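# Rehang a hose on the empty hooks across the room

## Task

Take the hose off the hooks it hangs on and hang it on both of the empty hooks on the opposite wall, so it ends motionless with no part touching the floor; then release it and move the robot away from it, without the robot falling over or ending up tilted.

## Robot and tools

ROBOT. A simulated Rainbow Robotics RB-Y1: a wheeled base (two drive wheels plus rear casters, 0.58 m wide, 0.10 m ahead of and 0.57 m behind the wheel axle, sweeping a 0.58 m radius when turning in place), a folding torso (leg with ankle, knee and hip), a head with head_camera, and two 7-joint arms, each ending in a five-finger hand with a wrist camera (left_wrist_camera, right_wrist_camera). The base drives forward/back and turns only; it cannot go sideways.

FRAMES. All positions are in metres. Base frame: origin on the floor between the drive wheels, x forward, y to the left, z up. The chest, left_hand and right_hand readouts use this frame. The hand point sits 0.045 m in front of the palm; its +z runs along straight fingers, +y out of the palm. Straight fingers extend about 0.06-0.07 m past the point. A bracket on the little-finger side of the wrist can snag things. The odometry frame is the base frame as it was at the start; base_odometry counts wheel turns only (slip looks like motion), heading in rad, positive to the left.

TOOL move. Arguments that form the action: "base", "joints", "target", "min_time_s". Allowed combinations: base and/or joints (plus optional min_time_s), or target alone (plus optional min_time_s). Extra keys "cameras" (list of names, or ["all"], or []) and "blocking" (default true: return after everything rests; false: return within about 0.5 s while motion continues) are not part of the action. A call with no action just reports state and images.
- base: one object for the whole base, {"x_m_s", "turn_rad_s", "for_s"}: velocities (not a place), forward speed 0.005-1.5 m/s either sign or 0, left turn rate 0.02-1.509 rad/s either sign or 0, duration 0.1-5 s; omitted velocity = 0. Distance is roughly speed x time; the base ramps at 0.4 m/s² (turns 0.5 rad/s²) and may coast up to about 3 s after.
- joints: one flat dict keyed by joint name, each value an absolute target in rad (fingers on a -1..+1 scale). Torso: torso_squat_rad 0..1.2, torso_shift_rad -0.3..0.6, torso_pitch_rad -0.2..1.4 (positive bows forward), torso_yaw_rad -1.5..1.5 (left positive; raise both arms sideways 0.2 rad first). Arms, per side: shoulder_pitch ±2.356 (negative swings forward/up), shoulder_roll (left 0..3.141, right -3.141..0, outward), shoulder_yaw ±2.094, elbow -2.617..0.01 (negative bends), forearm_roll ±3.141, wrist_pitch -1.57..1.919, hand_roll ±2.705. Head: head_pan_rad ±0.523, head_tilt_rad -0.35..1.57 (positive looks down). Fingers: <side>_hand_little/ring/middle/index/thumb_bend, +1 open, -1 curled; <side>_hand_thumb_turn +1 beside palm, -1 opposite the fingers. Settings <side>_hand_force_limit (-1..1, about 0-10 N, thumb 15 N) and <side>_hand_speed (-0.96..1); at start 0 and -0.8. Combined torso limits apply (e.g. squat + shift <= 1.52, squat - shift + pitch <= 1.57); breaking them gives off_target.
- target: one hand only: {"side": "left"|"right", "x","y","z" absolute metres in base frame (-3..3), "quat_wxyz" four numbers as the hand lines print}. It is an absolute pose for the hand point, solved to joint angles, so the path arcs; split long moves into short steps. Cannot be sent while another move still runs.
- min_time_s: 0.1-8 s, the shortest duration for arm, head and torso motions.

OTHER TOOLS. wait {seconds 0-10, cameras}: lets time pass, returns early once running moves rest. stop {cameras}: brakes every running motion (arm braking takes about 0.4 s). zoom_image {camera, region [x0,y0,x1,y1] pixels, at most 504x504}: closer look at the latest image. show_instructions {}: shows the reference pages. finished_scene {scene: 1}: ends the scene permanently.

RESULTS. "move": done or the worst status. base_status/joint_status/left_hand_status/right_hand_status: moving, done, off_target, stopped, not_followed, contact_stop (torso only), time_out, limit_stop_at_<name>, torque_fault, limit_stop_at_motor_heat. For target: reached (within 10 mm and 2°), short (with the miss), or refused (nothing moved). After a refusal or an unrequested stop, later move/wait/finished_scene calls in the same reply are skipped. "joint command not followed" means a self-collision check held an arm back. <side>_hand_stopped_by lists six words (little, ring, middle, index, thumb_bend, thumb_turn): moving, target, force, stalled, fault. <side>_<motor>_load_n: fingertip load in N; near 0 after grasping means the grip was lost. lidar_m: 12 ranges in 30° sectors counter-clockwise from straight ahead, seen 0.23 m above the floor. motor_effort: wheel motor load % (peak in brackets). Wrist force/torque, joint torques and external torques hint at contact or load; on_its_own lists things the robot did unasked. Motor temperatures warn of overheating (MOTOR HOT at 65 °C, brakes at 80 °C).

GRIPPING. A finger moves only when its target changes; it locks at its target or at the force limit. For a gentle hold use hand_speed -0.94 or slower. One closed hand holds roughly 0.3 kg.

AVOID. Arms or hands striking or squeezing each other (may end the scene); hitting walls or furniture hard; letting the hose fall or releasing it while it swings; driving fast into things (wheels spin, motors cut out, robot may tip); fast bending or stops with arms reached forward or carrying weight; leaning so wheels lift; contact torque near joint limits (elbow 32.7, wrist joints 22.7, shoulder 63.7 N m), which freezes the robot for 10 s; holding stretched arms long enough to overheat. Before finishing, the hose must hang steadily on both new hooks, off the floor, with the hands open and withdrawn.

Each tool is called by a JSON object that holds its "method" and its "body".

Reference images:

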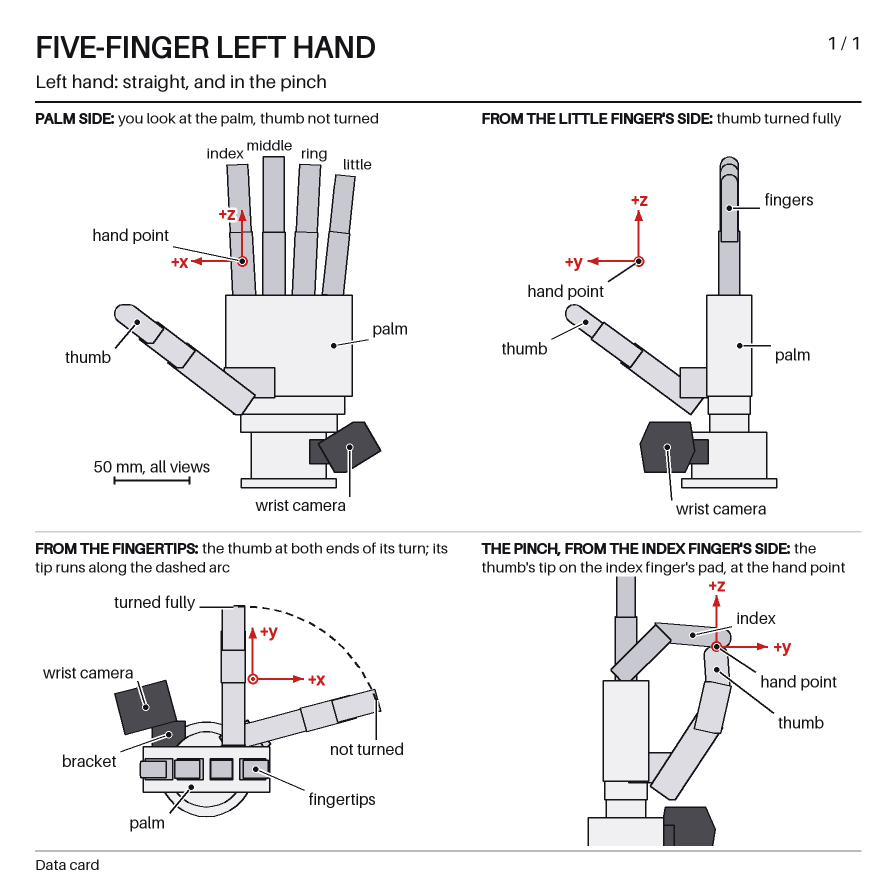

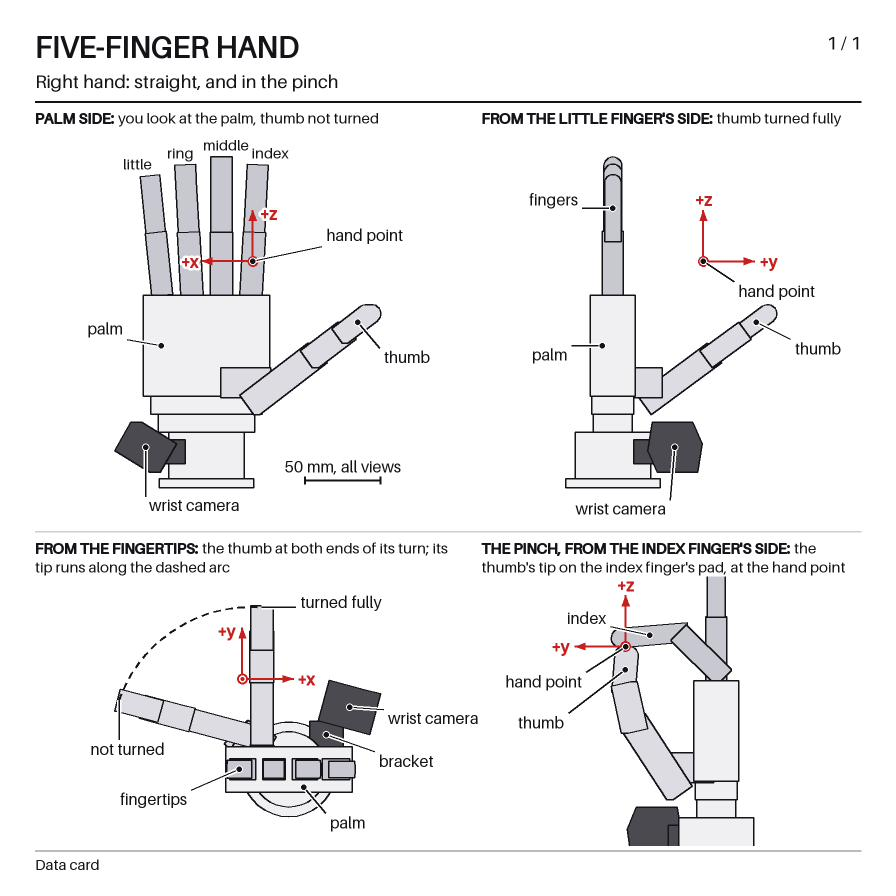

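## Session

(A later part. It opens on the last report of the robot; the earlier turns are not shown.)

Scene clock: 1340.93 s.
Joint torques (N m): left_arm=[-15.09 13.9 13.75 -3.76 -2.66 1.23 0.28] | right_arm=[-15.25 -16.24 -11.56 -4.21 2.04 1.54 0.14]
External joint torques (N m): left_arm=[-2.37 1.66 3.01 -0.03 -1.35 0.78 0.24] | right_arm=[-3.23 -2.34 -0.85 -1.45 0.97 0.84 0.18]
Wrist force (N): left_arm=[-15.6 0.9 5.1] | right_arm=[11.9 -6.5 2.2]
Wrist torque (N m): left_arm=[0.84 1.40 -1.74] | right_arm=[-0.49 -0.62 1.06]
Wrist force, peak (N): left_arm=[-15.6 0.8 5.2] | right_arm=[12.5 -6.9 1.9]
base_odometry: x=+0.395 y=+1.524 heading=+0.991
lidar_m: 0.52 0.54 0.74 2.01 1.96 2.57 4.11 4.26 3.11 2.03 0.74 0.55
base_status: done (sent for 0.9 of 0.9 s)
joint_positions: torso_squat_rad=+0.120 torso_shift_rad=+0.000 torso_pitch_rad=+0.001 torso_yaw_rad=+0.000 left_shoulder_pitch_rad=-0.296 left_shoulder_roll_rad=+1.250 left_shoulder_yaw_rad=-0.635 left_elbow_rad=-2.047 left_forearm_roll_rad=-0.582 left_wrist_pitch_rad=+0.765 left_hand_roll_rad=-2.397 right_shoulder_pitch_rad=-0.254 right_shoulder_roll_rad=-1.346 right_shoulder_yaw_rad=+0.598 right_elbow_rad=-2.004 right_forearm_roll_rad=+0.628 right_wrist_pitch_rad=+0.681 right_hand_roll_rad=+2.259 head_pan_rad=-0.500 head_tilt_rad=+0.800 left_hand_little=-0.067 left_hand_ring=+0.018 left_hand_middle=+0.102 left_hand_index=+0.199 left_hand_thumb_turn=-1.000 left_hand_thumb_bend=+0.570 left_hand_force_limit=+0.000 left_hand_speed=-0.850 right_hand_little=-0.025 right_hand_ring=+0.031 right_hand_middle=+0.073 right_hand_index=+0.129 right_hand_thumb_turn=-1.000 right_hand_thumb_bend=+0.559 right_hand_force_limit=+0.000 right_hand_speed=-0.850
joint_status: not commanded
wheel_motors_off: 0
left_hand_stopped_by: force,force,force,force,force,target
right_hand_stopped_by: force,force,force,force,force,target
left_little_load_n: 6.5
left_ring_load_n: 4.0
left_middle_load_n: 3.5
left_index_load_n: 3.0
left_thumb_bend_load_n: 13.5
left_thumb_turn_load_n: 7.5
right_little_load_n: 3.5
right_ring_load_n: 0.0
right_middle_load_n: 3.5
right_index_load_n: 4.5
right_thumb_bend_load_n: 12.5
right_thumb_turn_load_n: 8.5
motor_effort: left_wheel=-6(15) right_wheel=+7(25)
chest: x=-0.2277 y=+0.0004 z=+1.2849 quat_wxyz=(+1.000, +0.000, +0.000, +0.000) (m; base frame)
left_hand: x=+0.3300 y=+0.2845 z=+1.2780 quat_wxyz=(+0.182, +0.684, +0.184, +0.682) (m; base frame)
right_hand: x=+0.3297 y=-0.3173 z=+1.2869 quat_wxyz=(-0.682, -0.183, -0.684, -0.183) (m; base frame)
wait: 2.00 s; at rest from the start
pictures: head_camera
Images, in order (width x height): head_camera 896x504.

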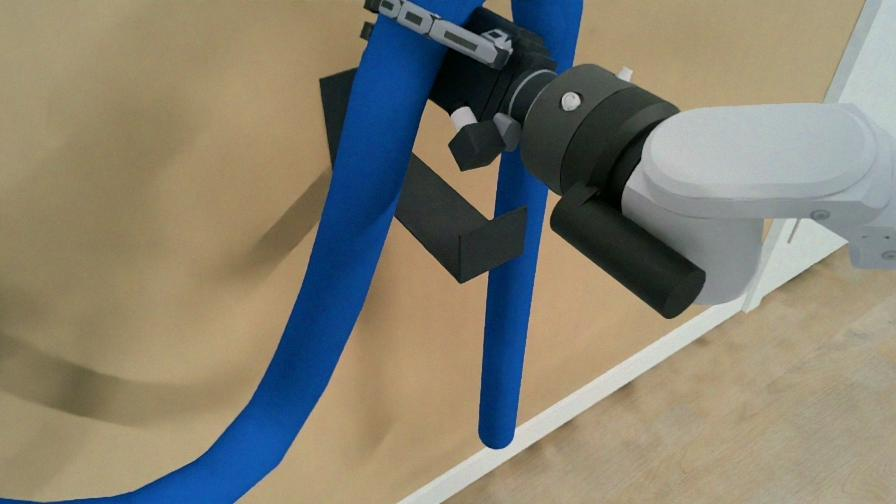

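{"method": "move", "body": {"base": {"x_m_s":0.05,"for_s":1.05}}}

{"method": "wait", "body": {"seconds": 2, "cameras": ["head_camera"]}}

{"method": "move", "body": {"joints": {"head_pan_rad":0.5,"head_tilt_rad":0.8}, "cameras": ["head_camera"]}}

Scene clock: 1361.23 s.
Joint torques (N m): left_arm=[-15.3 14.16 13.37 -4.02 -2.53 1.2 -0.06] | right_arm=[-15.06 -16.44 -11.77 -3.85 2.03 1.55 0.19]
External joint torques (N m): left_arm=[-2.58 1.91 2.62 -0.29 -1.23 0.75 -0.1] | right_arm=[-3.05 -2.54 -1.06 -1.09 0.97 0.85 0.24]
Wrist force (N): left_arm=[-15.3 0.8 4.9] | right_arm=[12.1 -6.4 1.7]
Wrist torque (N m): left_arm=[0.82 1.38 -1.71] | right_arm=[-0.48 -0.64 1.05]
Wrist force, peak (N): left_arm=[-15.7 0.5 5.6] | right_arm=[12.7 -6.9 2.6]
move: done
base_odometry: x=+0.424 y=+1.569 heading=+0.990
lidar_m: 0.46 0.49 0.66 1.82 1.98 2.57 4.16 4.32 3.11 1.81 0.67 0.50
base_status: done (sent for 1.07 of 1.07 s)
joint_positions: torso_squat_rad=+0.120 torso_shift_rad=+0.000 torso_pitch_rad=+0.001 torso_yaw_rad=+0.000 left_shoulder_pitch_rad=-0.296 left_shoulder_roll_rad=+1.250 left_shoulder_yaw_rad=-0.635 left_elbow_rad=-2.047 left_forearm_roll_rad=-0.582 left_wrist_pitch_rad=+0.765 left_hand_roll_rad=-2.397 right_shoulder_pitch_rad=-0.254 right_shoulder_roll_rad=-1.346 right_shoulder_yaw_rad=+0.598 right_elbow_rad=-2.004 right_forearm_roll_rad=+0.628 right_wrist_pitch_rad=+0.681 right_hand_roll_rad=+2.259 head_pan_rad=-0.500 head_tilt_rad=+0.800 left_hand_little=-0.067 left_hand_ring=+0.018 left_hand_middle=+0.102 left_hand_index=+0.199 left_hand_thumb_turn=-1.000 left_hand_thumb_bend=+0.570 left_hand_force_limit=+0.000 left_hand_speed=-0.850 right_hand_little=-0.025 right_hand_ring=+0.031 right_hand_middle=+0.073 right_hand_index=+0.129 right_hand_thumb_turn=-1.000 right_hand_thumb_bend=+0.559 right_hand_force_limit=+0.000 right_hand_speed=-0.850
joint_status: not commanded
wheel_motors_off: 0
left_hand_stopped_by: force,force,force,force,force,target
right_hand_stopped_by: force,force,force,force,force,target
left_little_load_n: 6.5
left_ring_load_n: 4.0
left_middle_load_n: 3.5
left_index_load_n: 3.0
left_thumb_bend_load_n: 14.0
left_thumb_turn_load_n: 8.0
right_little_load_n: 3.5
right_ring_load_n: 0.5
right_middle_load_n: 3.0
right_index_load_n: 4.5
right_thumb_bend_load_n: 12.5
right_thumb_turn_load_n: 8.0
motor_effort: left_wheel=-6(15) right_wheel=+7(24)
chest: x=-0.2277 y=+0.0004 z=+1.2849 quat_wxyz=(+1.000, +0.000, +0.000, +0.000) (m; base frame)
left_hand: x=+0.3300 y=+0.2845 z=+1.2780 quat_wxyz=(+0.182, +0.684, +0.184, +0.682) (m; base frame)
right_hand: x=+0.3297 y=-0.3173 z=+1.2869 quat_wxyz=(-0.682, -0.183, -0.684, -0.183) (m; base frame)
pictures: none

Scene clock: 1363.23 s.
Joint torques (N m): left_arm=[-14.88 13.67 13.55 -3.76 -2.71 1.01 -0.05] | right_arm=[-15.3 -16.36 -12.11 -3.86 2.1 1.44 0.25]
External joint torques (N m): left_arm=[-2.16 1.43 2.81 -0.03 -1.4 0.55 -0.09] | right_arm=[-3.28 -2.46 -1.4 -1.11 1.03 0.74 0.29]
Wrist force (N): left_arm=[-15.4 0.9 5.2] | right_arm=[12.3 -6.8 2.3]
Wrist torque (N m): left_arm=[0.82 1.37 -1.72] | right_arm=[-0.56 -0.69 1.02]
Wrist force, peak (N): left_arm=[-15.5 1.0 5.2] | right_arm=[12.3 -6.8 2.3]
base_odometry: x=+0.424 y=+1.569 heading=+0.990
lidar_m: 0.46 0.50 0.67 1.82 1.98 2.56 4.16 4.32 3.10 1.81 0.67 0.49
base_status: done (sent for 1.07 of 1.07 s)
joint_positions: torso_squat_rad=+0.120 torso_shift_rad=+0.000 torso_pitch_rad=+0.001 torso_yaw_rad=+0.000 left_shoulder_pitch_rad=-0.296 left_shoulder_roll_rad=+1.250 left_shoulder_yaw_rad=-0.635 left_elbow_rad=-2.047 left_forearm_roll_rad=-0.582 left_wrist_pitch_rad=+0.765 left_hand_roll_rad=-2.397 right_shoulder_pitch_rad=-0.254 right_shoulder_roll_rad=-1.346 right_shoulder_yaw_rad=+0.598 right_elbow_rad=-2.004 right_forearm_roll_rad=+0.628 right_wrist_pitch_rad=+0.681 right_hand_roll_rad=+2.259 head_pan_rad=-0.500 head_tilt_rad=+0.800 left_hand_little=-0.067 left_hand_ring=+0.018 left_hand_middle=+0.102 left_hand_index=+0.199 left_hand_thumb_turn=-1.000 left_hand_thumb_bend=+0.570 left_hand_force_limit=+0.000 left_hand_speed=-0.850 right_hand_little=-0.025 right_hand_ring=+0.031 right_hand_middle=+0.073 right_hand_index=+0.129 right_hand_thumb_turn=-1.000 right_hand_thumb_bend=+0.559 right_hand_force_limit=+0.000 right_hand_speed=-0.850
joint_status: not commanded
wheel_motors_off: 0
left_hand_stopped_by: force,force,force,force,force,target
right_hand_stopped_by: force,force,force,force,force,target
left_little_load_n: 6.5
left_ring_load_n: 4.0
left_middle_load_n: 3.5
left_index_load_n: 3.5
left_thumb_bend_load_n: 14.0
left_thumb_turn_load_n: 8.0
right_little_load_n: 3.5
right_ring_load_n: 0.5
right_middle_load_n: 3.0
right_index_load_n: 5.0
right_thumb_bend_load_n: 12.5
right_thumb_turn_load_n: 8.0
motor_effort: left_wheel=-6(15) right_wheel=+7(24)
chest: x=-0.2277 y=+0.0004 z=+1.2849 quat_wxyz=(+1.000, +0.000, +0.000, +0.000) (m; base frame)
left_hand: x=+0.3300 y=+0.2845 z=+1.2780 quat_wxyz=(+0.182, +0.684, +0.184, +0.682) (m; base frame)
right_hand: x=+0.3297 y=-0.3173 z=+1.2869 quat_wxyz=(-0.682, -0.183, -0.684, -0.183) (m; base frame)
wait: 2.00 s; at rest by 0.27 s
pictures: head_camera
Images, in order (width x height): head_camera 896x504.

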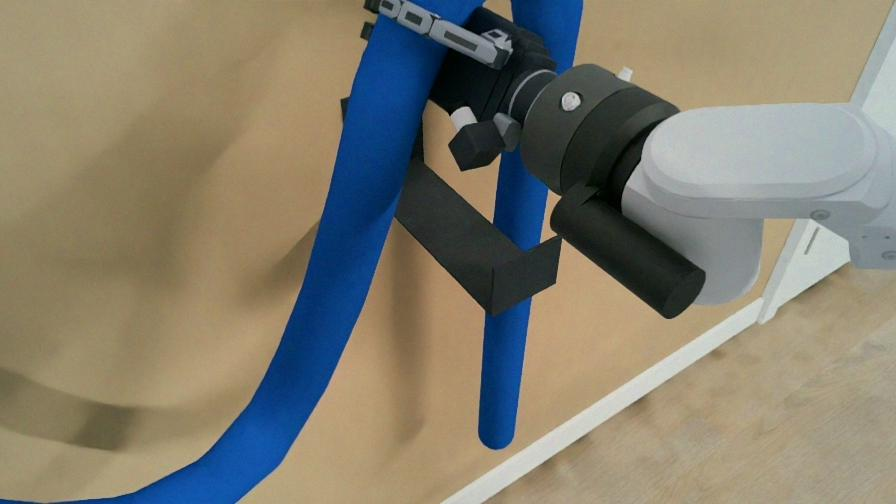

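Scene clock: 1364.57 s.
Joint torques (N m): left_arm=[-15.1 14.01 13.49 -4.05 -2.77 1.04 -0.07] | right_arm=[-14.89 -15.68 -11.6 -3.86 2.17 1.52 0.26]
External joint torques (N m): left_arm=[-2.38 1.76 2.75 -0.32 -1.46 0.58 -0.11] | right_arm=[-2.87 -1.78 -0.89 -1.11 1.1 0.82 0.3]
Wrist force (N): left_arm=[-15.3 1.1 5.1] | right_arm=[11.2 -6.4 2.3]
Wrist torque (N m): left_arm=[0.86 1.36 -1.72] | right_arm=[-0.49 -0.50 0.99]
Wrist force, peak (N): left_arm=[-15.6 1.1 5.3] | right_arm=[12.2 -6.5 2.5]
move: done
base_odometry: x=+0.424 y=+1.569 heading=+0.990
lidar_m: 0.46 0.49 0.66 1.81 1.98 2.58 4.16 4.32 3.11 1.82 0.68 0.48
base_status: not commanded
joint_positions: torso_squat_rad=+0.120 torso_shift_rad=+0.000 torso_pitch_rad=+0.001 torso_yaw_rad=+0.000 left_shoulder_pitch_rad=-0.296 left_shoulder_roll_rad=+1.250 left_shoulder_yaw_rad=-0.635 left_elbow_rad=-2.047 left_forearm_roll_rad=-0.582 left_wrist_pitch_rad=+0.765 left_hand_roll_rad=-2.397 right_shoulder_pitch_rad=-0.254 right_shoulder_roll_rad=-1.346 right_shoulder_yaw_rad=+0.598 right_elbow_rad=-2.004 right_forearm_roll_rad=+0.628 right_wrist_pitch_rad=+0.681 right_hand_roll_rad=+2.259 head_pan_rad=+0.500 head_tilt_rad=+0.800 left_hand_little=-0.067 left_hand_ring=+0.018 left_hand_middle=+0.102 left_hand_index=+0.199 left_hand_thumb_turn=-1.000 left_hand_thumb_bend=+0.570 left_hand_force_limit=+0.000 left_hand_speed=-0.850 right_hand_little=-0.025 right_hand_ring=+0.031 right_hand_middle=+0.073 right_hand_index=+0.129 right_hand_thumb_turn=-1.000 right_hand_thumb_bend=+0.559 right_hand_force_limit=+0.000 right_hand_speed=-0.850
joint_status: all done
wheel_motors_off: 0
left_hand_stopped_by: force,force,force,force,force,target
right_hand_stopped_by: force,force,force,force,force,target
left_little_load_n: 6.5
left_ring_load_n: 4.0
left_middle_load_n: 3.5
left_index_load_n: 3.0
left_thumb_bend_load_n: 14.0
left_thumb_turn_load_n: 8.0
right_little_load_n: 3.5
right_ring_load_n: 0.0
right_middle_load_n: 3.0
right_index_load_n: 4.5
right_thumb_bend_load_n: 12.0
right_thumb_turn_load_n: 8.5
motor_effort: left_wheel=-6(6) right_wheel=+7(7)
chest: x=-0.2277 y=+0.0004 z=+1.2849 quat_wxyz=(+1.000, +0.000, +0.000, +0.000) (m; base frame)
left_hand: x=+0.3300 y=+0.2845 z=+1.2780 quat_wxyz=(+0.182, +0.684, +0.184, +0.682) (m; base frame)
right_hand: x=+0.3297 y=-0.3173 z=+1.2869 quat_wxyz=(-0.682, -0.183, -0.684, -0.183) (m; base frame)
pictures: head_camera
Images, in order (width x height): head_camera 896x504.

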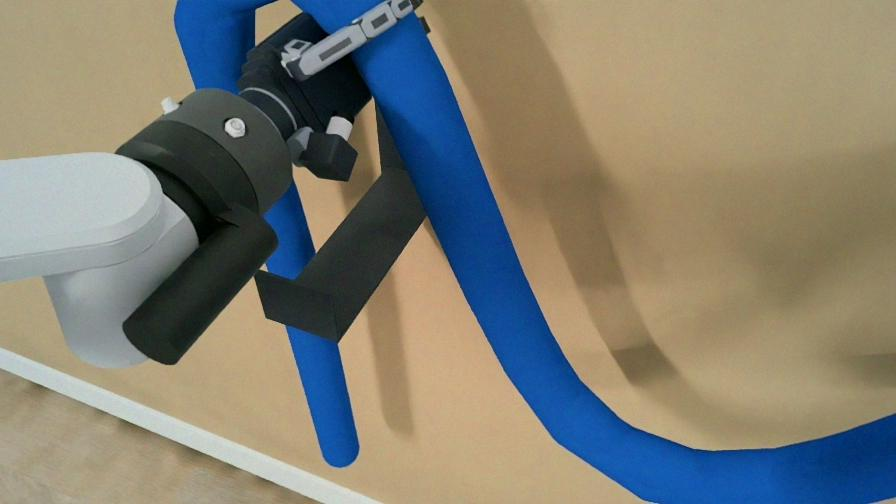

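{"method": "move", "body": {"joints": {"head_pan_rad":0.0,"head_tilt_rad":0.9}, "cameras": ["head_camera"]}}

Scene clock: 1403.13 s.
Joint torques (N m): left_arm=[-15.31 14.16 13.84 -3.64 -2.64 1.12 0.04] | right_arm=[-15.09 -16.42 -11.83 -3.89 2.04 1.5 0.37]
External joint torques (N m): left_arm=[-2.59 1.91 3.09 0.1 -1.33 0.67 0] | right_arm=[-3.07 -2.52 -1.12 -1.13 0.98 0.8 0.41]
Wrist force (N): left_arm=[-15.3 0.8 5.2] | right_arm=[11.7 -6.9 2.2]
Wrist torque (N m): left_arm=[0.80 1.35 -1.71] | right_arm=[-0.55 -0.60 1.02]
Wrist force, peak (N): left_arm=[-15.7 0.9 5.3] | right_arm=[12.5 -6.6 2.5]
move: done
base_odometry: x=+0.424 y=+1.569 heading=+0.990
lidar_m: 0.46 0.49 0.67 1.82 1.97 2.58 4.15 4.32 3.12 1.82 0.68 0.49
base_status: not commanded
joint_positions: torso_squat_rad=+0.120 torso_shift_rad=+0.000 torso_pitch_rad=+0.001 torso_yaw_rad=+0.000 left_shoulder_pitch_rad=-0.296 left_shoulder_roll_rad=+1.250 left_shoulder_yaw_rad=-0.635 left_elbow_rad=-2.047 left_forearm_roll_rad=-0.582 left_wrist_pitch_rad=+0.765 left_hand_roll_rad=-2.397 right_shoulder_pitch_rad=-0.254 right_shoulder_roll_rad=-1.346 right_shoulder_yaw_rad=+0.598 right_elbow_rad=-2.004 right_forearm_roll_rad=+0.628 right_wrist_pitch_rad=+0.681 right_hand_roll_rad=+2.259 head_pan_rad=+0.000 head_tilt_rad=+0.900 left_hand_little=-0.067 left_hand_ring=+0.018 left_hand_middle=+0.102 left_hand_index=+0.199 left_hand_thumb_turn=-1.000 left_hand_thumb_bend=+0.570 left_hand_force_limit=+0.000 left_hand_speed=-0.850 right_hand_little=-0.025 right_hand_ring=+0.031 right_hand_middle=+0.073 right_hand_index=+0.129 right_hand_thumb_turn=-1.000 right_hand_thumb_bend=+0.559 right_hand_force_limit=+0.000 right_hand_speed=-0.850
joint_status: all done
wheel_motors_off: 0
left_hand_stopped_by: force,force,force,force,force,target
right_hand_stopped_by: force,force,force,force,force,target
left_little_load_n: 6.5
left_ring_load_n: 4.0
left_middle_load_n: 3.5
left_index_load_n: 3.0
left_thumb_bend_load_n: 14.0
left_thumb_turn_load_n: 7.5
right_little_load_n: 3.5
right_ring_load_n: 0.5
right_middle_load_n: 3.0
right_index_load_n: 4.5
right_thumb_bend_load_n: 12.5
right_thumb_turn_load_n: 8.5
motor_effort: left_wheel=-6(7) right_wheel=+7(7)
chest: x=-0.2277 y=+0.0004 z=+1.2849 quat_wxyz=(+1.000, +0.000, +0.000, +0.000) (m; base frame)
left_hand: x=+0.3300 y=+0.2845 z=+1.2780 quat_wxyz=(+0.182, +0.684, +0.184, +0.682) (m; base frame)
right_hand: x=+0.3297 y=-0.3173 z=+1.2869 quat_wxyz=(-0.682, -0.183, -0.684, -0.183) (m; base frame)
pictures: head_camera
Images, in order (width x height): head_camera 896x504.

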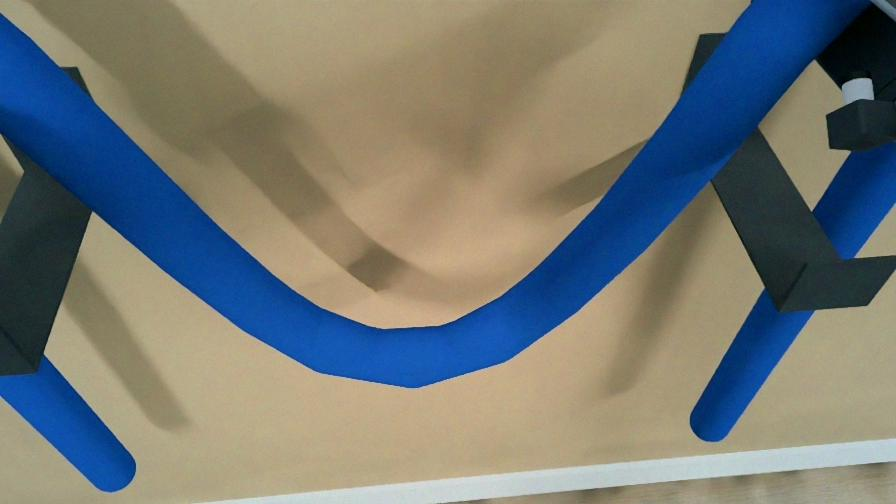

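{"method": "move", "body": {"joints": {"head_pan_rad":-0.52,"head_tilt_rad":0.35}, "cameras": ["head_camera"]}}

{"method": "move", "body": {"joints": {"head_pan_rad":0.52,"head_tilt_rad":0.35}, "cameras": ["head_camera"]}}

Scene clock: 1443.97 s.
Joint torques (N m): left_arm=[-15.46 14.29 13.77 -3.9 -2.47 1.21 0.1] | right_arm=[-15.1 -15.72 -11.51 -3.98 2.07 1.49 0.32]
External joint torques (N m): left_arm=[-2.74 2.04 3.03 -0.16 -1.16 0.76 0.06] | right_arm=[-3.09 -1.83 -0.81 -1.23 1.01 0.78 0.36]
Wrist force (N): left_arm=[-15.4 0.9 5.4] | right_arm=[11.6 -6.4 2.5]
Wrist torque (N m): left_arm=[0.81 1.38 -1.71] | right_arm=[-0.50 -0.54 1.02]
Wrist force, peak (N): left_arm=[-15.6 1.0 5.2] | right_arm=[12.3 -6.7 2.4]
move: done
base_odometry: x=+0.424 y=+1.569 heading=+0.990
lidar_m: 0.46 0.49 0.67 1.82 1.98 2.56 4.16 4.30 3.10 1.81 0.67 0.49
base_status: not commanded
joint_positions: torso_squat_rad=+0.120 torso_shift_rad=+0.000 torso_pitch_rad=+0.001 torso_yaw_rad=+0.000 left_shoulder_pitch_rad=-0.296 left_shoulder_roll_rad=+1.250 left_shoulder_yaw_rad=-0.635 left_elbow_rad=-2.047 left_forearm_roll_rad=-0.582 left_wrist_pitch_rad=+0.765 left_hand_roll_rad=-2.397 right_shoulder_pitch_rad=-0.254 right_shoulder_roll_rad=-1.346 right_shoulder_yaw_rad=+0.598 right_elbow_rad=-2.004 right_forearm_roll_rad=+0.628 right_wrist_pitch_rad=+0.681 right_hand_roll_rad=+2.259 head_pan_rad=-0.520 head_tilt_rad=+0.350 left_hand_little=-0.067 left_hand_ring=+0.018 left_hand_middle=+0.102 left_hand_index=+0.199 left_hand_thumb_turn=-1.000 left_hand_thumb_bend=+0.570 left_hand_force_limit=+0.000 left_hand_speed=-0.850 right_hand_little=-0.025 right_hand_ring=+0.031 right_hand_middle=+0.073 right_hand_index=+0.129 right_hand_thumb_turn=-1.000 right_hand_thumb_bend=+0.559 right_hand_force_limit=+0.000 right_hand_speed=-0.850
joint_status: all done
wheel_motors_off: 0
left_hand_stopped_by: force,force,force,force,force,target
right_hand_stopped_by: force,force,force,force,force,target
left_little_load_n: 7.0
left_ring_load_n: 4.0
left_middle_load_n: 3.5
left_index_load_n: 3.0
left_thumb_bend_load_n: 13.5
left_thumb_turn_load_n: 7.5
right_little_load_n: 3.5
right_ring_load_n: 0.0
right_middle_load_n: 3.5
right_index_load_n: 4.5
right_thumb_bend_load_n: 12.5
right_thumb_turn_load_n: 8.0
motor_effort: left_wheel=-6(6) right_wheel=+7(7)
chest: x=-0.2277 y=+0.0004 z=+1.2849 quat_wxyz=(+1.000, +0.000, +0.000, +0.000) (m; base frame)
left_hand: x=+0.3300 y=+0.2845 z=+1.2780 quat_wxyz=(+0.182, +0.684, +0.184, +0.682) (m; base frame)
right_hand: x=+0.3297 y=-0.3173 z=+1.2869 quat_wxyz=(-0.682, -0.183, -0.684, -0.183) (m; base frame)
pictures: head_camera
Images, in order (width x height): head_camera 896x504.

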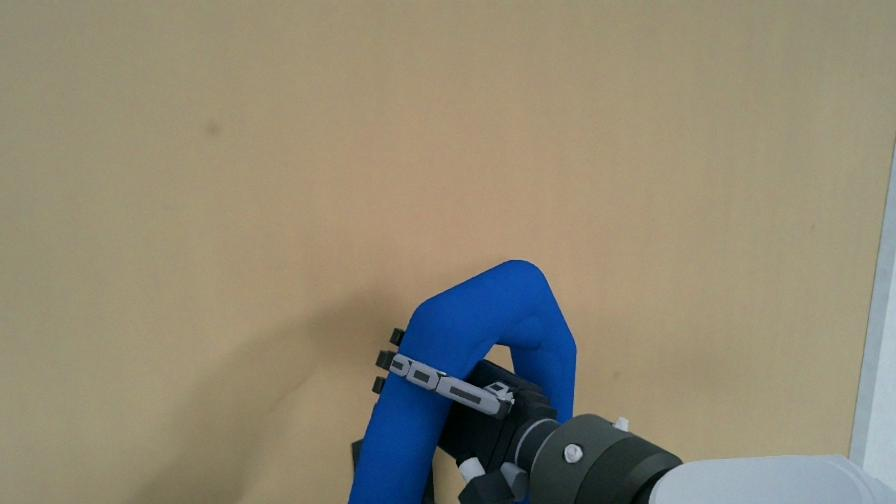

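Scene clock: 1445.33 s.
Joint torques (N m): left_arm=[-15.52 13.75 13.45 -3.86 -2.86 1.12 0.07] | right_arm=[-14.87 -16.23 -11.49 -4.12 2.2 1.47 0.32]
External joint torques (N m): left_arm=[-2.8 1.5 2.71 -0.12 -1.56 0.67 0.03] | right_arm=[-2.85 -2.34 -0.78 -1.36 1.13 0.77 0.36]
Wrist force (N): left_arm=[-15.3 0.9 5.2] | right_arm=[12.1 -6.4 2.3]
Wrist torque (N m): left_arm=[0.82 1.37 -1.71] | right_arm=[-0.48 -0.64 1.05]
Wrist force, peak (N): left_arm=[-15.7 0.9 5.3] | right_arm=[12.3 -6.7 2.4]
move: done
base_odometry: x=+0.424 y=+1.569 heading=+0.990
lidar_m: 0.46 0.49 0.67 1.82 1.98 2.57 4.15 4.32 3.10 1.81 0.66 0.49
base_status: not commanded
joint_positions: torso_squat_rad=+0.120 torso_shift_rad=+0.000 torso_pitch_rad=+0.001 torso_yaw_rad=+0.000 left_shoulder_pitch_rad=-0.296 left_shoulder_roll_rad=+1.250 left_shoulder_yaw_rad=-0.635 left_elbow_rad=-2.047 left_forearm_roll_rad=-0.582 left_wrist_pitch_rad=+0.765 left_hand_roll_rad=-2.397 right_shoulder_pitch_rad=-0.254 right_shoulder_roll_rad=-1.346 right_shoulder_yaw_rad=+0.598 right_elbow_rad=-2.004 right_forearm_roll_rad=+0.628 right_wrist_pitch_rad=+0.681 right_hand_roll_rad=+2.259 head_pan_rad=+0.520 head_tilt_rad=+0.350 left_hand_little=-0.067 left_hand_ring=+0.018 left_hand_middle=+0.102 left_hand_index=+0.199 left_hand_thumb_turn=-1.000 left_hand_thumb_bend=+0.570 left_hand_force_limit=+0.000 left_hand_speed=-0.850 right_hand_little=-0.025 right_hand_ring=+0.031 right_hand_middle=+0.073 right_hand_index=+0.129 right_hand_thumb_turn=-1.000 right_hand_thumb_bend=+0.559 right_hand_force_limit=+0.000 right_hand_speed=-0.850
joint_status: all done
wheel_motors_off: 0
left_hand_stopped_by: force,force,force,force,force,target
right_hand_stopped_by: force,force,force,force,force,target
left_little_load_n: 6.5
left_ring_load_n: 4.0
left_middle_load_n: 3.5
left_index_load_n: 3.0
left_thumb_bend_load_n: 14.0
left_thumb_turn_load_n: 7.5
right_little_load_n: 4.0
right_ring_load_n: 0.5
right_middle_load_n: 3.0
right_index_load_n: 4.0
right_thumb_bend_load_n: 12.5
right_thumb_turn_load_n: 8.0
motor_effort: left_wheel=-6(6) right_wheel=+7(7)
chest: x=-0.2277 y=+0.0004 z=+1.2849 quat_wxyz=(+1.000, +0.000, +0.000, +0.000) (m; base frame)
left_hand: x=+0.3300 y=+0.2845 z=+1.2780 quat_wxyz=(+0.182, +0.684, +0.184, +0.682) (m; base frame)
right_hand: x=+0.3297 y=-0.3173 z=+1.2869 quat_wxyz=(-0.682, -0.183, -0.684, -0.183) (m; base frame)
pictures: head_camera
Images, in order (width x height): head_camera 896x504.

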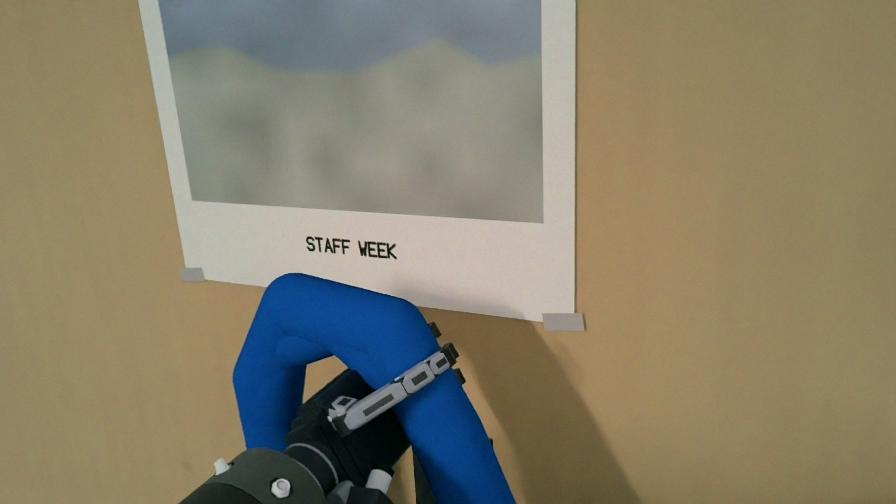

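{"method": "move", "body": {"target": {"side":"right","x":0.335,"y":-0.315,"z":1.205,"quat_wxyz":[0.683,0.183,0.683,0.183]}, "min_time_s": 3}}

{"method": "move", "body": {"target": {"side":"left","x":0.335,"y":0.285,"z":1.195,"quat_wxyz":[0.183,0.683,0.183,0.683]}, "min_time_s": 3}}

{"method": "move", "body": {"joints": {"head_pan_rad":0.5,"head_tilt_rad":0.7}, "cameras": ["head_camera"]}}

{"method": "move", "body": {"joints": {"head_pan_rad":-0.5,"head_tilt_rad":0.7}, "cameras": ["head_camera"]}}

Scene clock: 1562.93 s.
Joint torques (N m): left_arm=[-15.73 13.88 13.6 -3.82 -2.64 1.13 0.08] | right_arm=[-12.49 -14.4 -10.52 -4.67 2.19 1.37 0.01]
External joint torques (N m): left_arm=[-3.01 1.64 2.86 -0.09 -1.33 0.68 0.04] | right_arm=[-0.33 -1.39 -0.62 -0.27 1.31 0.42 0.05]
Wrist force (N): left_arm=[-15.8 0.7 5.0] | right_arm=[11.4 -6.2 2.3]
Wrist torque (N m): left_arm=[0.83 1.41 -1.70] | right_arm=[-0.47 -0.57 0.89]
Wrist force, peak (N): left_arm=[-15.8 0.9 5.2] | right_arm=[12.3 -7.0 2.1]
move: done
base_odometry: x=+0.424 y=+1.569 heading=+0.990
lidar_m: 0.46 0.49 0.65 1.81 1.98 2.57 4.16 4.32 3.11 1.81 0.68 0.49
base_status: not commanded
joint_positions: torso_squat_rad=+0.120 torso_shift_rad=+0.000 torso_pitch_rad=+0.001 torso_yaw_rad=+0.000 left_shoulder_pitch_rad=-0.296 left_shoulder_roll_rad=+1.250 left_shoulder_yaw_rad=-0.635 left_elbow_rad=-2.047 left_forearm_roll_rad=-0.582 left_wrist_pitch_rad=+0.765 left_hand_roll_rad=-2.397 right_shoulder_pitch_rad=-0.201 right_shoulder_roll_rad=-1.116 right_shoulder_yaw_rad=+0.644 right_elbow_rad=-1.790 right_forearm_roll_rad=+0.957 right_wrist_pitch_rad=+0.618 right_hand_roll_rad=+2.123 head_pan_rad=+0.520 head_tilt_rad=+0.350 left_hand_little=-0.067 left_hand_ring=+0.018 left_hand_middle=+0.102 left_hand_index=+0.199 left_hand_thumb_turn=-1.000 left_hand_thumb_bend=+0.570 left_hand_force_limit=+0.000 left_hand_speed=-0.850 right_hand_little=-0.025 right_hand_ring=+0.031 right_hand_middle=+0.073 right_hand_index=+0.129 right_hand_thumb_turn=-1.000 right_hand_thumb_bend=+0.559 right_hand_force_limit=+0.000 right_hand_speed=-0.850
joint_status: all done
wheel_motors_off: 0
left_hand_stopped_by: force,force,force,force,force,target
right_hand_stopped_by: force,force,force,force,force,target
left_little_load_n: 6.5
left_ring_load_n: 3.5
left_middle_load_n: 3.5
left_index_load_n: 3.0
left_thumb_bend_load_n: 14.0
left_thumb_turn_load_n: 7.5
right_little_load_n: 3.5
right_ring_load_n: 0.0
right_middle_load_n: 3.0
right_index_load_n: 4.5
right_thumb_bend_load_n: 12.5
right_thumb_turn_load_n: 8.5
motor_effort: left_wheel=-6(7) right_wheel=+7(7)
chest: x=-0.2277 y=+0.0004 z=+1.2849 quat_wxyz=(+1.000, +0.000, +0.000, +0.000) (m; base frame)
left_hand: x=+0.3300 y=+0.2845 z=+1.2780 quat_wxyz=(+0.182, +0.684, +0.184, +0.682) (m; base frame)
right_hand: x=+0.3348 y=-0.3149 z=+1.2041 quat_wxyz=(-0.681, -0.184, -0.685, -0.182) (m; base frame)
right_hand_status: reached (checked arc, planned for 3.0 s): 1 mm and 0.3 deg off.
pictures: none

Scene clock: 1566.27 s.
Joint torques (N m): left_arm=[-14.6 10.34 10.75 -5.11 -2.47 1.38 0.12] | right_arm=[-11.9 -14.63 -10.09 -4.51 2.15 1.22 0.12]
External joint torques (N m): left_arm=[-1.88 -1.09 0.91 0.14 -1.37 0.59 0.08] | right_arm=[0.26 -1.62 -0.18 -0.1 1.27 0.26 0.16]
Wrist force (N): left_arm=[-15.2 0.9 5.1] | right_arm=[12.0 -6.6 2.4]
Wrist torque (N m): left_arm=[0.84 1.36 -1.72] | right_arm=[-0.53 -0.64 0.87]
Wrist force, peak (N): left_arm=[-15.7 0.8 5.2] | right_arm=[12.3 -6.7 2.2]
move: done
base_odometry: x=+0.424 y=+1.569 heading=+0.990
lidar_m: 0.46 0.48 0.66 1.81 1.98 2.58 4.16 4.31 3.11 1.82 0.67 0.49
base_status: not commanded
joint_positions: torso_squat_rad=+0.120 torso_shift_rad=+0.000 torso_pitch_rad=+0.001 torso_yaw_rad=+0.000 left_shoulder_pitch_rad=-0.224 left_shoulder_roll_rad=+1.041 left_shoulder_yaw_rad=-0.679 left_elbow_rad=-1.810 left_forearm_roll_rad=-0.930 left_wrist_pitch_rad=+0.671 left_hand_roll_rad=-2.225 right_shoulder_pitch_rad=-0.201 right_shoulder_roll_rad=-1.116 right_shoulder_yaw_rad=+0.644 right_elbow_rad=-1.790 right_forearm_roll_rad=+0.957 right_wrist_pitch_rad=+0.618 right_hand_roll_rad=+2.123 head_pan_rad=+0.520 head_tilt_rad=+0.350 left_hand_little=-0.067 left_hand_ring=+0.018 left_hand_middle=+0.102 left_hand_index=+0.199 left_hand_thumb_turn=-1.000 left_hand_thumb_bend=+0.570 left_hand_force_limit=+0.000 left_hand_speed=-0.850 right_hand_little=-0.025 right_hand_ring=+0.031 right_hand_middle=+0.073 right_hand_index=+0.129 right_hand_thumb_turn=-1.000 right_hand_thumb_bend=+0.559 right_hand_force_limit=+0.000 right_hand_speed=-0.850
joint_status: all done
wheel_motors_off: 0
left_hand_stopped_by: force,force,force,force,force,target
right_hand_stopped_by: force,force,force,force,force,target
left_little_load_n: 6.5
left_ring_load_n: 4.0
left_middle_load_n: 3.5
left_index_load_n: 3.0
left_thumb_bend_load_n: 14.0
left_thumb_turn_load_n: 7.5
right_little_load_n: 3.5
right_ring_load_n: 0.0
right_middle_load_n: 3.0
right_index_load_n: 4.5
right_thumb_bend_load_n: 12.5
right_thumb_turn_load_n: 8.5
motor_effort: left_wheel=-6(7) right_wheel=+7(7)
chest: x=-0.2277 y=+0.0004 z=+1.2849 quat_wxyz=(+1.000, +0.000, +0.000, +0.000) (m; base frame)
left_hand: x=+0.3348 y=+0.2850 z=+1.1941 quat_wxyz=(+0.182, +0.685, +0.184, +0.681) (m; base frame)
left_hand_status: reached (checked arc, planned for 3.0 s): 1 mm and 0.3 deg off.
right_hand: x=+0.3348 y=-0.3149 z=+1.2040 quat_wxyz=(-0.681, -0.184, -0.685, -0.182) (m; base frame)
pictures: none

Scene clock: 1567.17 s.
Joint torques (N m): left_arm=[-14.33 10.22 10.83 -5.51 -2.41 1.63 0.06] | right_arm=[-12.23 -14.59 -10.34 -4.99 2.1 1.4 0.07]
External joint torques (N m): left_arm=[-1.61 -1.21 0.99 -0.26 -1.3 0.84 0.02] | right_arm=[-0.07 -1.58 -0.44 -0.59 1.22 0.45 0.11]
Wrist force (N): left_arm=[-15.3 1.0 5.0] | right_arm=[12.0 -6.4 2.1]
Wrist torque (N m): left_arm=[0.85 1.37 -1.73] | right_arm=[-0.47 -0.62 0.92]
Wrist force, peak (N): left_arm=[-15.5 1.1 5.2] | right_arm=[12.3 -6.7 2.0]
move: done
base_odometry: x=+0.424 y=+1.569 heading=+0.990
lidar_m: 0.46 0.48 0.66 1.81 1.97 2.57 4.16 4.32 3.11 1.82 0.68 0.49
base_status: not commanded
joint_positions: torso_squat_rad=+0.120 torso_shift_rad=+0.000 torso_pitch_rad=+0.001 torso_yaw_rad=+0.000 left_shoulder_pitch_rad=-0.224 left_shoulder_roll_rad=+1.041 left_shoulder_yaw_rad=-0.679 left_elbow_rad=-1.810 left_forearm_roll_rad=-0.930 left_wrist_pitch_rad=+0.671 left_hand_roll_rad=-2.225 right_shoulder_pitch_rad=-0.201 right_shoulder_roll_rad=-1.116 right_shoulder_yaw_rad=+0.644 right_elbow_rad=-1.790 right_forearm_roll_rad=+0.957 right_wrist_pitch_rad=+0.618 right_hand_roll_rad=+2.123 head_pan_rad=+0.500 head_tilt_rad=+0.700 left_hand_little=-0.067 left_hand_ring=+0.018 left_hand_middle=+0.102 left_hand_index=+0.199 left_hand_thumb_turn=-1.000 left_hand_thumb_bend=+0.570 left_hand_force_limit=+0.000 left_hand_speed=-0.850 right_hand_little=-0.025 right_hand_ring=+0.031 right_hand_middle=+0.073 right_hand_index=+0.129 right_hand_thumb_turn=-1.000 right_hand_thumb_bend=+0.559 right_hand_force_limit=+0.000 right_hand_speed=-0.850
joint_status: all done
wheel_motors_off: 0
left_hand_stopped_by: force,force,force,force,force,target
right_hand_stopped_by: force,force,force,force,force,target
left_little_load_n: 6.5
left_ring_load_n: 4.0
left_middle_load_n: 3.5
left_index_load_n: 3.0
left_thumb_bend_load_n: 14.0
left_thumb_turn_load_n: 8.0
right_little_load_n: 4.0
right_ring_load_n: 0.5
right_middle_load_n: 3.0
right_index_load_n: 4.5
right_thumb_bend_load_n: 12.5
right_thumb_turn_load_n: 8.0
motor_effort: left_wheel=-6(6) right_wheel=+7(7)
chest: x=-0.2277 y=+0.0004 z=+1.2849 quat_wxyz=(+1.000, +0.000, +0.000, +0.000) (m; base frame)
left_hand: x=+0.3348 y=+0.2850 z=+1.1941 quat_wxyz=(+0.182, +0.685, +0.184, +0.681) (m; base frame)
right_hand: x=+0.3348 y=-0.3149 z=+1.2040 quat_wxyz=(-0.681, -0.184, -0.685, -0.182) (m; base frame)
pictures: head_camera
Images, in order (width x height): head_camera 896x504.

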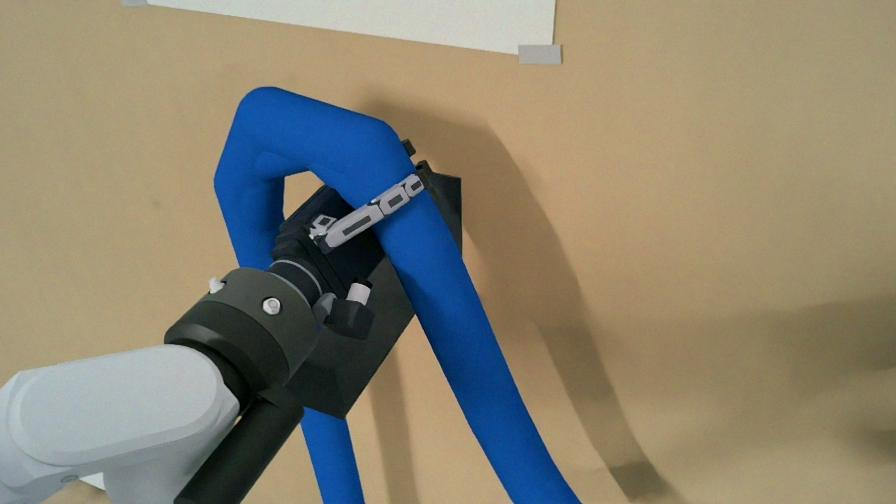

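Scene clock: 1568.50 s.
Joint torques (N m): left_arm=[-14.42 10.22 10.68 -5.5 -2.66 1.46 0.02] | right_arm=[-12.5 -15.07 -10.21 -4.8 1.96 1.51 0.02]
External joint torques (N m): left_arm=[-1.69 -1.21 0.84 -0.25 -1.55 0.67 -0.02] | right_arm=[-0.34 -2.06 -0.31 -0.39 1.08 0.55 0.06]
Wrist force (N): left_arm=[-15.3 1.1 5.1] | right_arm=[11.9 -6.9 2.3]
Wrist torque (N m): left_arm=[0.86 1.36 -1.73] | right_arm=[-0.58 -0.61 0.87]
Wrist force, peak (N): left_arm=[-15.5 0.8 5.2] | right_arm=[12.3 -6.9 2.1]
move: done
base_odometry: x=+0.424 y=+1.569 heading=+0.990
lidar_m: 0.46 0.48 0.66 1.82 1.97 2.58 4.16 4.31 3.11 1.81 0.67 0.49
base_status: not commanded
joint_positions: torso_squat_rad=+0.120 torso_shift_rad=+0.000 torso_pitch_rad=+0.001 torso_yaw_rad=+0.000 left_shoulder_pitch_rad=-0.224 left_shoulder_roll_rad=+1.041 left_shoulder_yaw_rad=-0.679 left_elbow_rad=-1.810 left_forearm_roll_rad=-0.930 left_wrist_pitch_rad=+0.671 left_hand_roll_rad=-2.225 right_shoulder_pitch_rad=-0.201 right_shoulder_roll_rad=-1.116 right_shoulder_yaw_rad=+0.644 right_elbow_rad=-1.790 right_forearm_roll_rad=+0.957 right_wrist_pitch_rad=+0.618 right_hand_roll_rad=+2.123 head_pan_rad=-0.500 head_tilt_rad=+0.700 left_hand_little=-0.067 left_hand_ring=+0.018 left_hand_middle=+0.102 left_hand_index=+0.199 left_hand_thumb_turn=-1.000 left_hand_thumb_bend=+0.570 left_hand_force_limit=+0.000 left_hand_speed=-0.850 right_hand_little=-0.025 right_hand_ring=+0.031 right_hand_middle=+0.073 right_hand_index=+0.129 right_hand_thumb_turn=-1.000 right_hand_thumb_bend=+0.559 right_hand_force_limit=+0.000 right_hand_speed=-0.850
joint_status: all done
wheel_motors_off: 0
left_hand_stopped_by: force,force,force,force,force,target
right_hand_stopped_by: force,force,force,force,force,target
left_little_load_n: 6.5
left_ring_load_n: 4.0
left_middle_load_n: 3.5
left_index_load_n: 3.0
left_thumb_bend_load_n: 14.0
left_thumb_turn_load_n: 7.5
right_little_load_n: 4.0
right_ring_load_n: 0.0
right_middle_load_n: 3.0
right_index_load_n: 4.5
right_thumb_bend_load_n: 12.5
right_thumb_turn_load_n: 8.0
motor_effort: left_wheel=-6(6) right_wheel=+7(8)
chest: x=-0.2277 y=+0.0004 z=+1.2849 quat_wxyz=(+1.000, +0.000, +0.000, +0.000) (m; base frame)
left_hand: x=+0.3348 y=+0.2850 z=+1.1941 quat_wxyz=(+0.182, +0.685, +0.184, +0.681) (m; base frame)
right_hand: x=+0.3348 y=-0.3150 z=+1.2040 quat_wxyz=(-0.681, -0.184, -0.685, -0.182) (m; base frame)
pictures: head_camera
Images, in order (width x height): head_camera 896x504.

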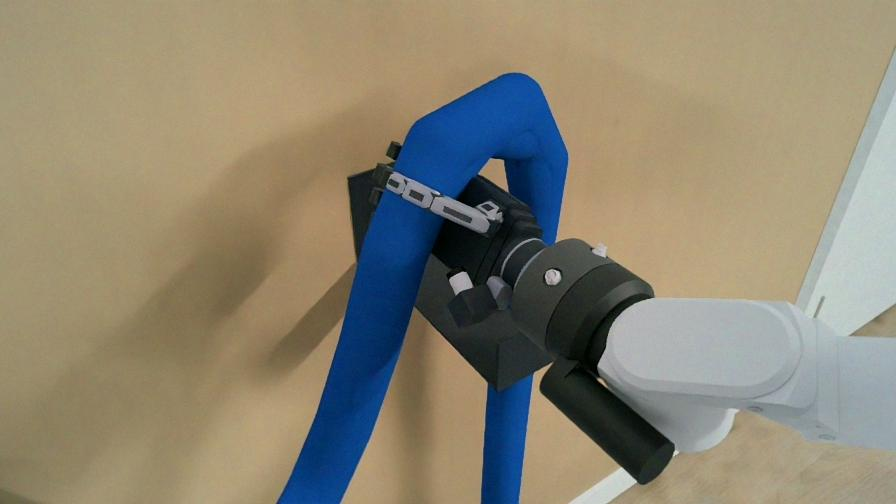

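{"method": "move", "body": {"target": {"side":"right","x":0.34,"y":-0.25,"z":1.205,"quat_wxyz":[0.683,0.183,0.683,0.183]}, "min_time_s": 3, "cameras": ["head_camera"]}}

Scene clock: 1578.93 s.
Joint torques (N m): left_arm=[-14.75 10.67 10.4 -5.4 -2.49 1.38 -0.12] | right_arm=[-17 -10.93 -9.55 -7.94 2.31 1.22 0.41]
External joint torques (N m): left_arm=[-2.03 -0.76 0.56 -0.16 -1.39 0.59 -0.16] | right_arm=[-3.95 -0.29 -0.16 -2.6 1.11 0.67 0.45]
Wrist force (N): left_arm=[-15.3 0.8 5.2] | right_arm=[11.9 -7.5 2.1]
Wrist torque (N m): left_arm=[0.84 1.39 -1.70] | right_arm=[-0.50 -0.66 0.98]
Wrist force, peak (N): left_arm=[-15.5 0.9 5.2] | right_arm=[12.4 -7.0 2.3]
move: done
base_odometry: x=+0.424 y=+1.569 heading=+0.990
lidar_m: 0.46 0.48 0.67 1.81 1.99 2.58 4.15 4.32 3.12 1.81 0.68 0.48
base_status: not commanded
joint_positions: torso_squat_rad=+0.120 torso_shift_rad=+0.000 torso_pitch_rad=+0.001 torso_yaw_rad=+0.000 left_shoulder_pitch_rad=-0.224 left_shoulder_roll_rad=+1.041 left_shoulder_yaw_rad=-0.679 left_elbow_rad=-1.810 left_forearm_roll_rad=-0.930 left_wrist_pitch_rad=+0.671 left_hand_roll_rad=-2.225 right_shoulder_pitch_rad=-0.287 right_shoulder_roll_rad=-0.992 right_shoulder_yaw_rad=+0.724 right_elbow_rad=-1.850 right_forearm_roll_rad=+0.851 right_wrist_pitch_rad=+0.739 right_hand_roll_rad=+2.341 head_pan_rad=-0.500 head_tilt_rad=+0.700 left_hand_little=-0.067 left_hand_ring=+0.018 left_hand_middle=+0.102 left_hand_index=+0.199 left_hand_thumb_turn=-1.000 left_hand_thumb_bend=+0.570 left_hand_force_limit=+0.000 left_hand_speed=-0.850 right_hand_little=-0.025 right_hand_ring=+0.031 right_hand_middle=+0.073 right_hand_index=+0.129 right_hand_thumb_turn=-1.000 right_hand_thumb_bend=+0.559 right_hand_force_limit=+0.000 right_hand_speed=-0.850
joint_status: all done
wheel_motors_off: 0
left_hand_stopped_by: force,force,force,force,force,target
right_hand_stopped_by: force,force,force,force,force,target
left_little_load_n: 6.5
left_ring_load_n: 4.0
left_middle_load_n: 3.5
left_index_load_n: 3.0
left_thumb_bend_load_n: 14.0
left_thumb_turn_load_n: 7.5
right_little_load_n: 4.0
right_ring_load_n: 0.0
right_middle_load_n: 3.0
right_index_load_n: 4.5
right_thumb_bend_load_n: 12.5
right_thumb_turn_load_n: 8.0
motor_effort: left_wheel=-6(7) right_wheel=+7(7)
chest: x=-0.2277 y=+0.0004 z=+1.2849 quat_wxyz=(+1.000, +0.000, +0.000, +0.000) (m; base frame)
left_hand: x=+0.3348 y=+0.2850 z=+1.1941 quat_wxyz=(+0.182, +0.685, +0.184, +0.681) (m; base frame)
right_hand: x=+0.3395 y=-0.2502 z=+1.2032 quat_wxyz=(-0.683, -0.181, -0.684, -0.184) (m; base frame)
right_hand_status: reached (checked arc, planned for 3.0 s): 2 mm and 0.2 deg off.
pictures: head_camera
Images, in order (width x height): head_camera 896x504.

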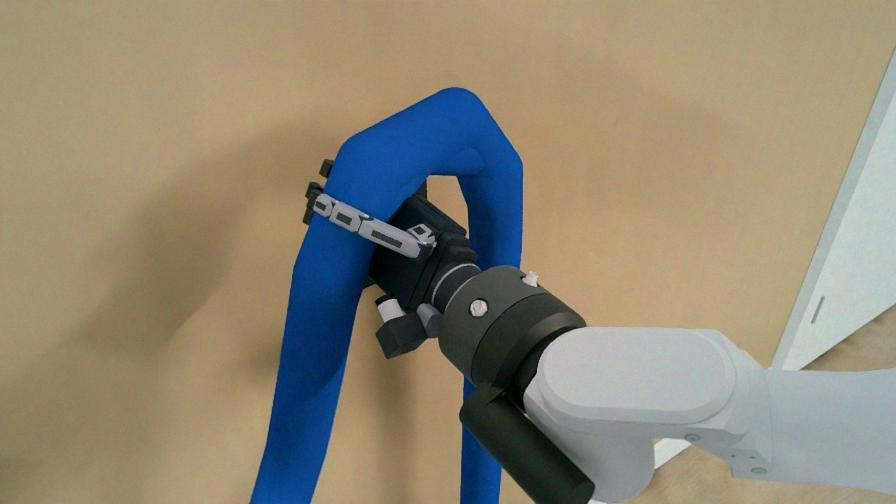

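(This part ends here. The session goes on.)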